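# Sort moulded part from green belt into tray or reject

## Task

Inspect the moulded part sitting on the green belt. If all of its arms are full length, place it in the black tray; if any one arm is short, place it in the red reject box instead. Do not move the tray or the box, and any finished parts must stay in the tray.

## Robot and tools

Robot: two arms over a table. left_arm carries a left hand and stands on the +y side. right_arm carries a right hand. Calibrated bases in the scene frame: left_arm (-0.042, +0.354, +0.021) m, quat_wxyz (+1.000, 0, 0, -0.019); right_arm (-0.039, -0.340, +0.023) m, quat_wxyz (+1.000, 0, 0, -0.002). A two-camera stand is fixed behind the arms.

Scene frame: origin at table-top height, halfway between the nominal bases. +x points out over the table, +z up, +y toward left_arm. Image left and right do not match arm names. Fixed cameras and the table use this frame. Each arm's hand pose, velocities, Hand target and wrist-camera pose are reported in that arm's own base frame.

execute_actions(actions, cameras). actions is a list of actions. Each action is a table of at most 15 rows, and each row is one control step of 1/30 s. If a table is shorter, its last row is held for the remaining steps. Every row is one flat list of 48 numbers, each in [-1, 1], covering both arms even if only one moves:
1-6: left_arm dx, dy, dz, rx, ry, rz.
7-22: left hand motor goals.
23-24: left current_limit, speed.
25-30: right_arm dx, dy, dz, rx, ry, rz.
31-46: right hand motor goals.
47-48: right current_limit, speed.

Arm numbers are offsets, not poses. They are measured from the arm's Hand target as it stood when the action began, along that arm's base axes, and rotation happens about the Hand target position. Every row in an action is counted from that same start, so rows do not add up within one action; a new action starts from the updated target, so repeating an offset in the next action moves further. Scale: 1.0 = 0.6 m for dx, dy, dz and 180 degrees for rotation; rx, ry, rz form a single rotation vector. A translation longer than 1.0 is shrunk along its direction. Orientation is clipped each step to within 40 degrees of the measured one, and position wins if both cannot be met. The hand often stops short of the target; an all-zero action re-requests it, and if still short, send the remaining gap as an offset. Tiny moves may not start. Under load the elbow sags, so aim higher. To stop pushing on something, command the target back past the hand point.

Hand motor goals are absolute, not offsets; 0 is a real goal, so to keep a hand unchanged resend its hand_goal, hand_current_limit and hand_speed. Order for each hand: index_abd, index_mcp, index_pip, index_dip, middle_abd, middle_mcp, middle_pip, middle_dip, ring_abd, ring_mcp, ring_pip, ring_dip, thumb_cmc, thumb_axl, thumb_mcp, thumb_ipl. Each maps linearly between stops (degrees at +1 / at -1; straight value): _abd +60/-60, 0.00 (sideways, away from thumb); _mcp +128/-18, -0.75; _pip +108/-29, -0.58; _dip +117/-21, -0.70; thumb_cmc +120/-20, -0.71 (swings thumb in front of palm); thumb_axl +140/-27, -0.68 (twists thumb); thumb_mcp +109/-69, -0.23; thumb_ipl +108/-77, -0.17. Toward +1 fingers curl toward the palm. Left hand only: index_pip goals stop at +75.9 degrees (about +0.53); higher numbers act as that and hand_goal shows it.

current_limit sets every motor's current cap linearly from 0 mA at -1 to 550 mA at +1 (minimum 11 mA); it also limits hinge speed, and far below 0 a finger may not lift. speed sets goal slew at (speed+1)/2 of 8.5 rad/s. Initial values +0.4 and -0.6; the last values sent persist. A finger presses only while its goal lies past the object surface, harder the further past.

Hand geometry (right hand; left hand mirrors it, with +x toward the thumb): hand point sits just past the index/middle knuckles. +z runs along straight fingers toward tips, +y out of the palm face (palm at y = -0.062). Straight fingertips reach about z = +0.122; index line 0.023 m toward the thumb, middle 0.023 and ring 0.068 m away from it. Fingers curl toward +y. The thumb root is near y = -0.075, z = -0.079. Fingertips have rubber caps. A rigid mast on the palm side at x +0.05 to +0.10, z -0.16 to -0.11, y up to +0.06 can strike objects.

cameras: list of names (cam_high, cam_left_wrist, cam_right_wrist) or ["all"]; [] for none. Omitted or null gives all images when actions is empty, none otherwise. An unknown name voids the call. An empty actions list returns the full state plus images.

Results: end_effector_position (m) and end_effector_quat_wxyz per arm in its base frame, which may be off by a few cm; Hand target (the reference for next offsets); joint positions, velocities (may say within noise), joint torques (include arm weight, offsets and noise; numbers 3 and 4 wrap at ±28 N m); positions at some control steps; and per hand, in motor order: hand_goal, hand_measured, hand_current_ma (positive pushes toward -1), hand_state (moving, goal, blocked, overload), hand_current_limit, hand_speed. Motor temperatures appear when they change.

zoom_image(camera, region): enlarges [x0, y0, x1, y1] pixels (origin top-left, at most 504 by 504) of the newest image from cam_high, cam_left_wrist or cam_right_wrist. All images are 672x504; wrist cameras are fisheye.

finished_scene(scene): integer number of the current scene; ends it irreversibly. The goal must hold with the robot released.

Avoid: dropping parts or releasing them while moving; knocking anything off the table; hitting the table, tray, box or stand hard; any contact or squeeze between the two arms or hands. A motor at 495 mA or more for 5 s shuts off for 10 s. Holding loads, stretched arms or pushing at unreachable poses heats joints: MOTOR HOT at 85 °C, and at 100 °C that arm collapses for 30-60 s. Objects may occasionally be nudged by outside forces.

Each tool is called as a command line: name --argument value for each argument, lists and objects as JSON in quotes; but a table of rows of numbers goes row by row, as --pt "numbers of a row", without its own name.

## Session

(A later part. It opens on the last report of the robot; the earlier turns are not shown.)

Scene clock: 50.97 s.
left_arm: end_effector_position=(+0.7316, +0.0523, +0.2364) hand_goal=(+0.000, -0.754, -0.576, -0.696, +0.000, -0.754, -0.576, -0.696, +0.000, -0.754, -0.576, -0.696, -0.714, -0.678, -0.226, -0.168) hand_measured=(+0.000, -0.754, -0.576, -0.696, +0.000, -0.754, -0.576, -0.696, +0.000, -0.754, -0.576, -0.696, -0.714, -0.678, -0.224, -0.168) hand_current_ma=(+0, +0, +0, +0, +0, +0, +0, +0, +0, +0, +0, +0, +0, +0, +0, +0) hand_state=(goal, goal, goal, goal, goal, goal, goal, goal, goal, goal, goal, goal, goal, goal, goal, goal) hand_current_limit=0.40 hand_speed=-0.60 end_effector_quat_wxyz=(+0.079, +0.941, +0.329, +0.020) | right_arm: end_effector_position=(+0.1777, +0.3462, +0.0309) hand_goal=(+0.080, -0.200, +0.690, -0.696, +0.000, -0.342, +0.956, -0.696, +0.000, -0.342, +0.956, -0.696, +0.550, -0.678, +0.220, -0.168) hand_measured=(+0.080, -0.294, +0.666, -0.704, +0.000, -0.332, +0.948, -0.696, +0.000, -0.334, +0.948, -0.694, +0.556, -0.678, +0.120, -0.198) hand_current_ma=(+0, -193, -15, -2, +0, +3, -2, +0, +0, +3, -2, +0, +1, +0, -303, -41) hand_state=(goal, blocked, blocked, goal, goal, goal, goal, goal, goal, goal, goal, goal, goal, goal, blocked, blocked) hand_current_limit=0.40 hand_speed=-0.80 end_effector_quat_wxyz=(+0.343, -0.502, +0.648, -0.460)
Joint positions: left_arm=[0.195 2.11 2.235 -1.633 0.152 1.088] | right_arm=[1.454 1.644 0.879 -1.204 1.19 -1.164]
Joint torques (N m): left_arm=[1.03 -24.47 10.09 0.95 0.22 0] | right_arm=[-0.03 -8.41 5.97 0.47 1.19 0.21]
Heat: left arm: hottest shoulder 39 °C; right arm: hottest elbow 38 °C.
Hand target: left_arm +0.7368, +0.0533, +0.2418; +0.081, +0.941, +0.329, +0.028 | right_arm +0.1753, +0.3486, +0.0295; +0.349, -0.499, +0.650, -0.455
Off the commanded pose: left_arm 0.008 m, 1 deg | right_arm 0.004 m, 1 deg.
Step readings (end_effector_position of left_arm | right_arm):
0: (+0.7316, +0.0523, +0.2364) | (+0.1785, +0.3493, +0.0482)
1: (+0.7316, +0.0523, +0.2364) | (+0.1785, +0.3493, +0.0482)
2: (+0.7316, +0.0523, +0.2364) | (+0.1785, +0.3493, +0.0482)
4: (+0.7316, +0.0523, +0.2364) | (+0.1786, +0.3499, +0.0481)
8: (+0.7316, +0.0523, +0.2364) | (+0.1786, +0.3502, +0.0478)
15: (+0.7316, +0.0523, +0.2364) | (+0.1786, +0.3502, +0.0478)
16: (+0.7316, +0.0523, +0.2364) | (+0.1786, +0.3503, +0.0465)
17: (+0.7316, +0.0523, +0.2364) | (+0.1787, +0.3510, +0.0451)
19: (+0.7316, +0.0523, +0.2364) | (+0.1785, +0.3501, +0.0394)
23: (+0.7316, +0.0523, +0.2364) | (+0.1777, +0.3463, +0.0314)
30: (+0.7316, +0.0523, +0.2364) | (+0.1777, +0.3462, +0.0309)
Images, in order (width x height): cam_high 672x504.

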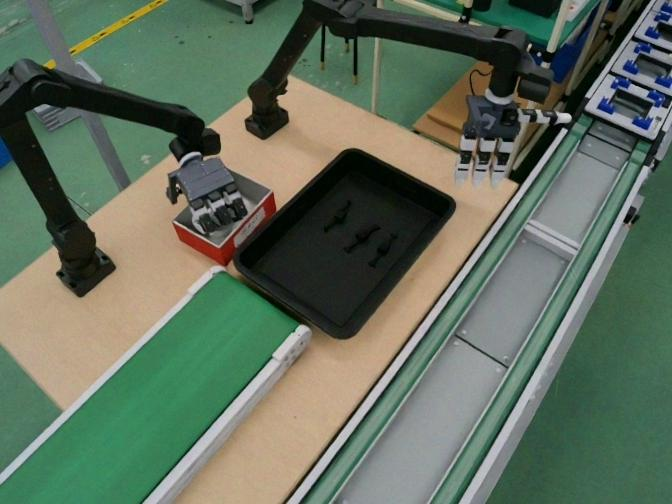

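execute_actions --actions '[[[0,0,0,0,0,0,0,-0.754,-0.576,-0.696,0,-0.754,-0.576,-0.696,0,-0.754,-0.576,-0.696,-0.714,-0.678,-0.226,-0.168,0.4,-0.6,0.002,0,-0.016,0,0,0,0.08,-0.20,0.69,-0.696,0,-0.342,0.956,-0.696,0,-0.342,0.956,-0.696,0.55,-0.678,0.22,-0.168,0.4,-0.8]],[[0,0,0,0,0,0,0,-0.754,-0.576,-0.696,0,-0.754,-0.576,-0.696,0,-0.754,-0.576,-0.696,-0.714,-0.678,-0.226,-0.168,0.4,-0.6,0,0,0,0,0,0,0.08,-0.29,0.68,-0.696,0,-0.342,0.956,-0.696,0,-0.342,0.956,-0.696,0.55,-0.678,0.13,-0.168,0.4,-0.9]],[[0,0,0,0,0,0,0,-0.754,-0.576,-0.696,0,-0.754,-0.576,-0.696,0,-0.754,-0.576,-0.696,-0.714,-0.678,-0.226,-0.168,0.4,-0.6,0,0,0,0,0,0,0.08,-0.36,0.70,-0.696,0,-0.342,0.956,-0.696,0,-0.342,0.956,-0.696,0.55,-0.678,0.09,-0.168,0.4,-0.9]],[[0,0,0,0,0,0,0,-0.754,-0.576,-0.696,0,-0.754,-0.576,-0.696,0,-0.754,-0.576,-0.696,-0.714,-0.678,-0.226,-0.168,0.4,-0.6,0,0,0,0,0,0,0.08,-0.44,0.74,-0.696,0,-0.342,0.956,-0.696,0,-0.342,0.956,-0.696,0.55,-0.678,0.05,-0.168,0.4,-0.8]]]' --cameras '["cam_high"]'

zoom_image --camera "cam_high" --region '[160, 140, 290, 270]'

Scene clock: 54.37 s.
left_arm: end_effector_position=(+0.7316, +0.0523, +0.2364) hand_goal=(+0.000, -0.754, -0.576, -0.696, +0.000, -0.754, -0.576, -0.696, +0.000, -0.754, -0.576, -0.696, -0.714, -0.678, -0.226, -0.168) hand_measured=(+0.000, -0.754, -0.576, -0.696, +0.000, -0.754, -0.576, -0.696, +0.000, -0.754, -0.576, -0.696, -0.714, -0.678, -0.224, -0.168) hand_current_ma=(+0, +0, +0, +0, +0, +0, +0, +0, +0, +0, +0, +0, +0, +0, +0, +0) hand_state=(goal, goal, goal, goal, goal, goal, goal, goal, goal, goal, goal, goal, goal, goal, goal, goal) hand_current_limit=0.40 hand_speed=-0.60 end_effector_quat_wxyz=(+0.079, +0.941, +0.329, +0.020) | right_arm: end_effector_position=(+0.1780, +0.3488, +0.0232) hand_goal=(+0.080, -0.440, +0.740, -0.696, +0.000, -0.342, +0.956, -0.696, +0.000, -0.342, +0.956, -0.696, +0.550, -0.678, +0.050, -0.168) hand_measured=(+0.080, -0.428, +0.734, -0.700, +0.000, -0.332, +0.948, -0.696, +0.000, -0.334, +0.948, -0.694, +0.552, -0.678, +0.052, -0.170) hand_current_ma=(+0, +5, -1, +0, +0, +3, -2, +0, +0, +2, -2, +0, +0, +0, +0, +0) hand_state=(goal, goal, goal, goal, goal, goal, goal, goal, goal, goal, goal, goal, goal, goal, goal, goal) hand_current_limit=0.40 hand_speed=-0.80 end_effector_quat_wxyz=(+0.346, -0.499, +0.650, -0.456)
Joint positions: left_arm=[0.195 2.11 2.235 -1.633 0.152 1.088] | right_arm=[1.454 1.66 0.873 -1.169 1.19 -1.164]
Joint torques (N m): left_arm=[1.08 -24.23 10.1 1.02 0.24 -0.02] | right_arm=[-0.32 -8.18 5.67 0.51 1.27 0.13]
Heat: left arm: hottest shoulder 39 °C; right arm: hottest elbow 38 °C.
Hand target: left_arm +0.7368, +0.0533, +0.2418; +0.081, +0.941, +0.329, +0.028 | right_arm +0.1764, +0.3485, +0.0198; +0.349, -0.499, +0.650, -0.455
Off the commanded pose: left_arm 0.008 m, 1 deg | right_arm 0.004 m, 0 deg.
Step readings (end_effector_position of left_arm | right_arm):
0: (+0.7316, +0.0523, +0.2364) | (+0.1777, +0.3462, +0.0309)
1: (+0.7316, +0.0523, +0.2364) | (+0.1778, +0.3468, +0.0302)
2: (+0.7316, +0.0523, +0.2364) | (+0.1779, +0.3480, +0.0292)
4: (+0.7316, +0.0523, +0.2364) | (+0.1781, +0.3494, +0.0265)
8: (+0.7316, +0.0523, +0.2364) | (+0.1780, +0.3489, +0.0233)
15: (+0.7316, +0.0523, +0.2364) | (+0.1780, +0.3488, +0.0232)
16: (+0.7316, +0.0523, +0.2364) | (+0.1780, +0.3488, +0.0232)
17: (+0.7316, +0.0523, +0.2364) | (+0.1780, +0.3488, +0.0232)
19: (+0.7316, +0.0523, +0.2364) | (+0.1780, +0.3488, +0.0232)
23: (+0.7316, +0.0523, +0.2364) | (+0.1780, +0.3488, +0.0232)
30: (+0.7316, +0.0523, +0.2364) | (+0.1780, +0.3488, +0.0232)
31: (+0.7316, +0.0523, +0.2364) | (+0.1780, +0.3488, +0.0232)
32: (+0.7316, +0.0523, +0.2364) | (+0.1780, +0.3488, +0.0232)
34: (+0.7316, +0.0523, +0.2364) | (+0.1780, +0.3488, +0.0232)
38: (+0.7316, +0.0523, +0.2364) | (+0.1780, +0.3488, +0.0232)
45: (+0.7316, +0.0523, +0.2364) | (+0.1780, +0.3488, +0.0232)
46: (+0.7316, +0.0523, +0.2364) | (+0.1780, +0.3488, +0.0232)
47: (+0.7316, +0.0523, +0.2364) | (+0.1780, +0.3488, +0.0232)
49: (+0.7316, +0.0523, +0.2364) | (+0.1780, +0.3488, +0.0232)
53: (+0.7316, +0.0523, +0.2364) | (+0.1780, +0.3488, +0.0232)
60: (+0.7316, +0.0523, +0.2364) | (+0.1780, +0.3488, +0.0232)
Images, in order (width x height): cam_high 672x504.

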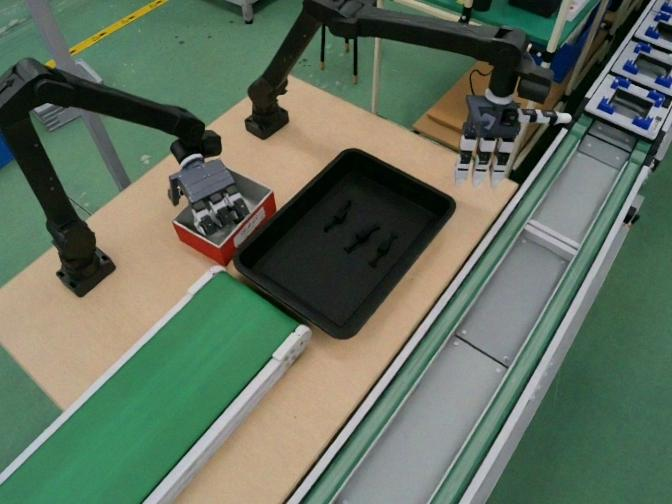

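Scaled by 3.877.

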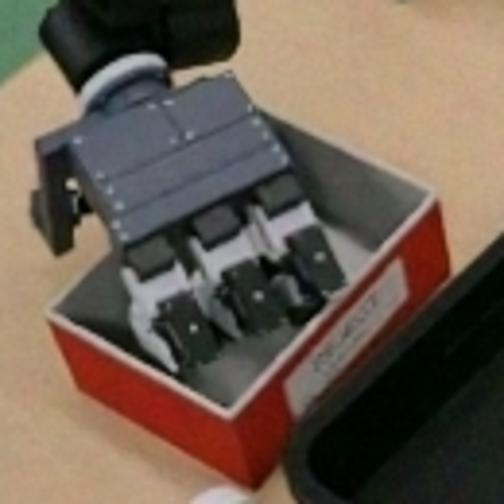

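execute_actions --actions '[[[0,0,0,0,0,0, 0,-0.754,-0.576,-0.696, 0,-0.754,-0.576,-0.696, 0,-0.754,-0.576,-0.696, -0.714,-0.678,-0.226,-0.168, 0.4,-0.6, 0.008,0.003,0.06,0,0,0, 0.08,-0.44,0.74,-0.696, 0,-0.342,0.956,-0.696, 0,-0.342,0.956,-0.696, 0.55,-0.678,0.05,-0.168, 0.4,-0.8]],[[0,0,0,0,0,0, 0,-0.754,-0.576,-0.696, 0,-0.754,-0.576,-0.696, 0,-0.754,-0.576,-0.696, -0.714,-0.678,-0.226,-0.168, 0.4,-0.6, 0,0,0.12,0,0,0, 0.08,-0.44,0.74,-0.696, 0,-0.342,0.956,-0.696, 0,-0.342,0.956,-0.696, 0.55,-0.678,0.05,-0.168, 0.4,-0.8]],[[0,0,0,0,0,0, 0,-0.754,-0.576,-0.696, 0,-0.754,-0.576,-0.696, 0,-0.754,-0.576,-0.696, -0.714,-0.678,-0.226,-0.168, 0.4,-0.6, 0,0,0.15,0,0,0, 0.08,-0.44,0.74,-0.696, 0,-0.342,0.956,-0.696, 0,-0.342,0.956,-0.696, 0.55,-0.678,0.05,-0.168, 0.4,-0.8]],[[0,0,0,0,0,0, 0,-0.754,-0.576,-0.696, 0,-0.754,-0.576,-0.696, 0,-0.754,-0.576,-0.696, -0.714,-0.678,-0.226,-0.168, 0.4,-0.6, -0.1,-0.15,0.08,0,0,0, 0.08,-0.44,0.74,-0.696, 0,-0.342,0.956,-0.696, 0,-0.342,0.956,-0.696, 0.55,-0.678,0.05,-0.168, 0.4,-0.8]],[[0,0,0,0,0,0, 0,-0.754,-0.576,-0.696, 0,-0.754,-0.576,-0.696, 0,-0.754,-0.576,-0.696, -0.714,-0.678,-0.226,-0.168, 0.4,-0.6, -0.05,-0.18,0.05,0,0,0, 0.08,-0.44,0.74,-0.696, 0,-0.342,0.956,-0.696, 0,-0.342,0.956,-0.696, 0.55,-0.678,0.05,-0.168, 0.4,-0.8]]]' --cameras '["cam_high"]'

zoom_image --camera "cam_high" --region '[160, 140, 290, 270]'

Scene clock: 60.90 s.
left_arm: end_effector_position=(+0.7316, +0.0523, +0.2364) hand_goal=(+0.000, -0.754, -0.576, -0.696, +0.000, -0.754, -0.576, -0.696, +0.000, -0.754, -0.576, -0.696, -0.714, -0.678, -0.226, -0.168) hand_measured=(+0.000, -0.754, -0.576, -0.696, +0.000, -0.754, -0.576, -0.696, +0.000, -0.754, -0.576, -0.696, -0.714, -0.678, -0.224, -0.168) hand_current_ma=(+0, +0, +0, +0, +0, +0, +0, +0, +0, +0, +0, +0, +0, +0, +0, +0) hand_state=(goal, goal, goal, goal, goal, goal, goal, goal, goal, goal, goal, goal, goal, goal, goal, goal) hand_current_limit=0.40 hand_speed=-0.60 end_effector_quat_wxyz=(+0.079, +0.941, +0.329, +0.020) | right_arm: end_effector_position=(+0.0929, +0.1515, +0.2771) hand_goal=(+0.080, -0.440, +0.740, -0.696, +0.000, -0.342, +0.956, -0.696, +0.000, -0.342, +0.956, -0.696, +0.550, -0.678, +0.050, -0.168) hand_measured=(+0.080, -0.436, +0.736, -0.698, +0.000, -0.338, +0.950, -0.696, +0.000, -0.338, +0.950, -0.694, +0.552, -0.678, +0.052, -0.170) hand_current_ma=(+0, +1, -1, +0, +0, +1, -1, +0, +0, +0, -1, +0, +0, +0, +0, +0) hand_state=(goal, goal, goal, goal, goal, goal, goal, goal, goal, goal, goal, goal, goal, goal, goal, goal) hand_current_limit=0.40 hand_speed=-0.80 end_effector_quat_wxyz=(-0.351, +0.630, -0.638, +0.270)
Joint positions: left_arm=[0.195 2.11 2.235 -1.633 0.152 1.088] | right_arm=[1.488 0.537 0.901 -1.674 0.89 -1.766]
Joint torques (N m): left_arm=[1.26 -24.41 10.22 0.99 0.21 -0.01] | right_arm=[-0.97 1.49 13.01 1.14 1.01 -0.06]
Heat: left arm: hottest elbow 40 °C; right arm: hottest elbow 38 °C.
Hand target: left_arm +0.7368, +0.0533, +0.2418; +0.081, +0.941, +0.329, +0.028 | right_arm +0.0914, +0.1523, +0.2958; -0.349, +0.499, -0.650, +0.455
Off the commanded pose: left_arm 0.008 m, 1 deg | right_arm 0.019 m, 26 deg.
joint sent to its limit (right arm) — joint 4 (wrist pitch), lower limit. The joint targets are off in orientation, not in position.
Step readings (end_effector_position of left_arm | right_arm):
0: (+0.7316, +0.0523, +0.2364) | (+0.1780, +0.3488, +0.0232)
1: (+0.7316, +0.0523, +0.2364) | (+0.1779, +0.3477, +0.0247)
2: (+0.7316, +0.0523, +0.2364) | (+0.1776, +0.3455, +0.0273)
4: (+0.7316, +0.0523, +0.2364) | (+0.1774, +0.3429, +0.0359)
8: (+0.7316, +0.0523, +0.2364) | (+0.1777, +0.3432, +0.0478)
15: (+0.7316, +0.0523, +0.2364) | (+0.1777, +0.3429, +0.0482)
16: (+0.7316, +0.0523, +0.2364) | (+0.1773, +0.3406, +0.0526)
17: (+0.7316, +0.0523, +0.2364) | (+0.1766, +0.3346, +0.0585)
19: (+0.7316, +0.0523, +0.2364) | (+0.1761, +0.3284, +0.0807)
23: (+0.7316, +0.0523, +0.2364) | (+0.1775, +0.3365, +0.1173)
30: (+0.7316, +0.0523, +0.2364) | (+0.1781, +0.3406, +0.1199)
31: (+0.7316, +0.0523, +0.2364) | (+0.1778, +0.3379, +0.1247)
32: (+0.7316, +0.0523, +0.2364) | (+0.1767, +0.3320, +0.1309)
34: (+0.7316, +0.0523, +0.2364) | (+0.1764, +0.3284, +0.1570)
38: (+0.7316, +0.0523, +0.2364) | (+0.1784, +0.3388, +0.2051)
45: (+0.7316, +0.0523, +0.2364) | (+0.1788, +0.3433, +0.2102)
46: (+0.7316, +0.0523, +0.2364) | (+0.1746, +0.3380, +0.2093)
47: (+0.7316, +0.0523, +0.2364) | (+0.1680, +0.3281, +0.2072)
49: (+0.7316, +0.0523, +0.2364) | (+0.1487, +0.2971, +0.2156)
53: (+0.7316, +0.0523, +0.2364) | (+0.1291, +0.2654, +0.2619)
60: (+0.7316, +0.0523, +0.2364) | (+0.1252, +0.2570, +0.2664)
61: (+0.7316, +0.0523, +0.2364) | (+0.1234, +0.2524, +0.2630)
62: (+0.7316, +0.0523, +0.2364) | (+0.1199, +0.2442, +0.2578)
64: (+0.7316, +0.0523, +0.2364) | (+0.1121, +0.2131, +0.2584)
68: (+0.7316, +0.0523, +0.2364) | (+0.0977, +0.1676, +0.2857)
75: (+0.7316, +0.0523, +0.2364) | (+0.0930, +0.1512, +0.2807)
Images, in order (width x height): cam_high 672x504.

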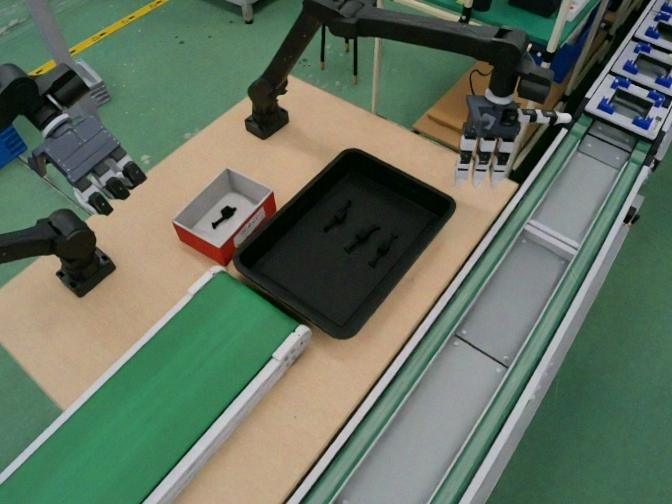

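Scaled by 3.877.

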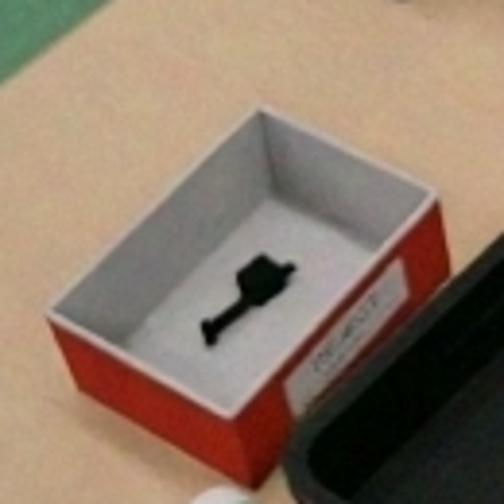

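finished_scene --scene 2

The scene is finished: the task was done.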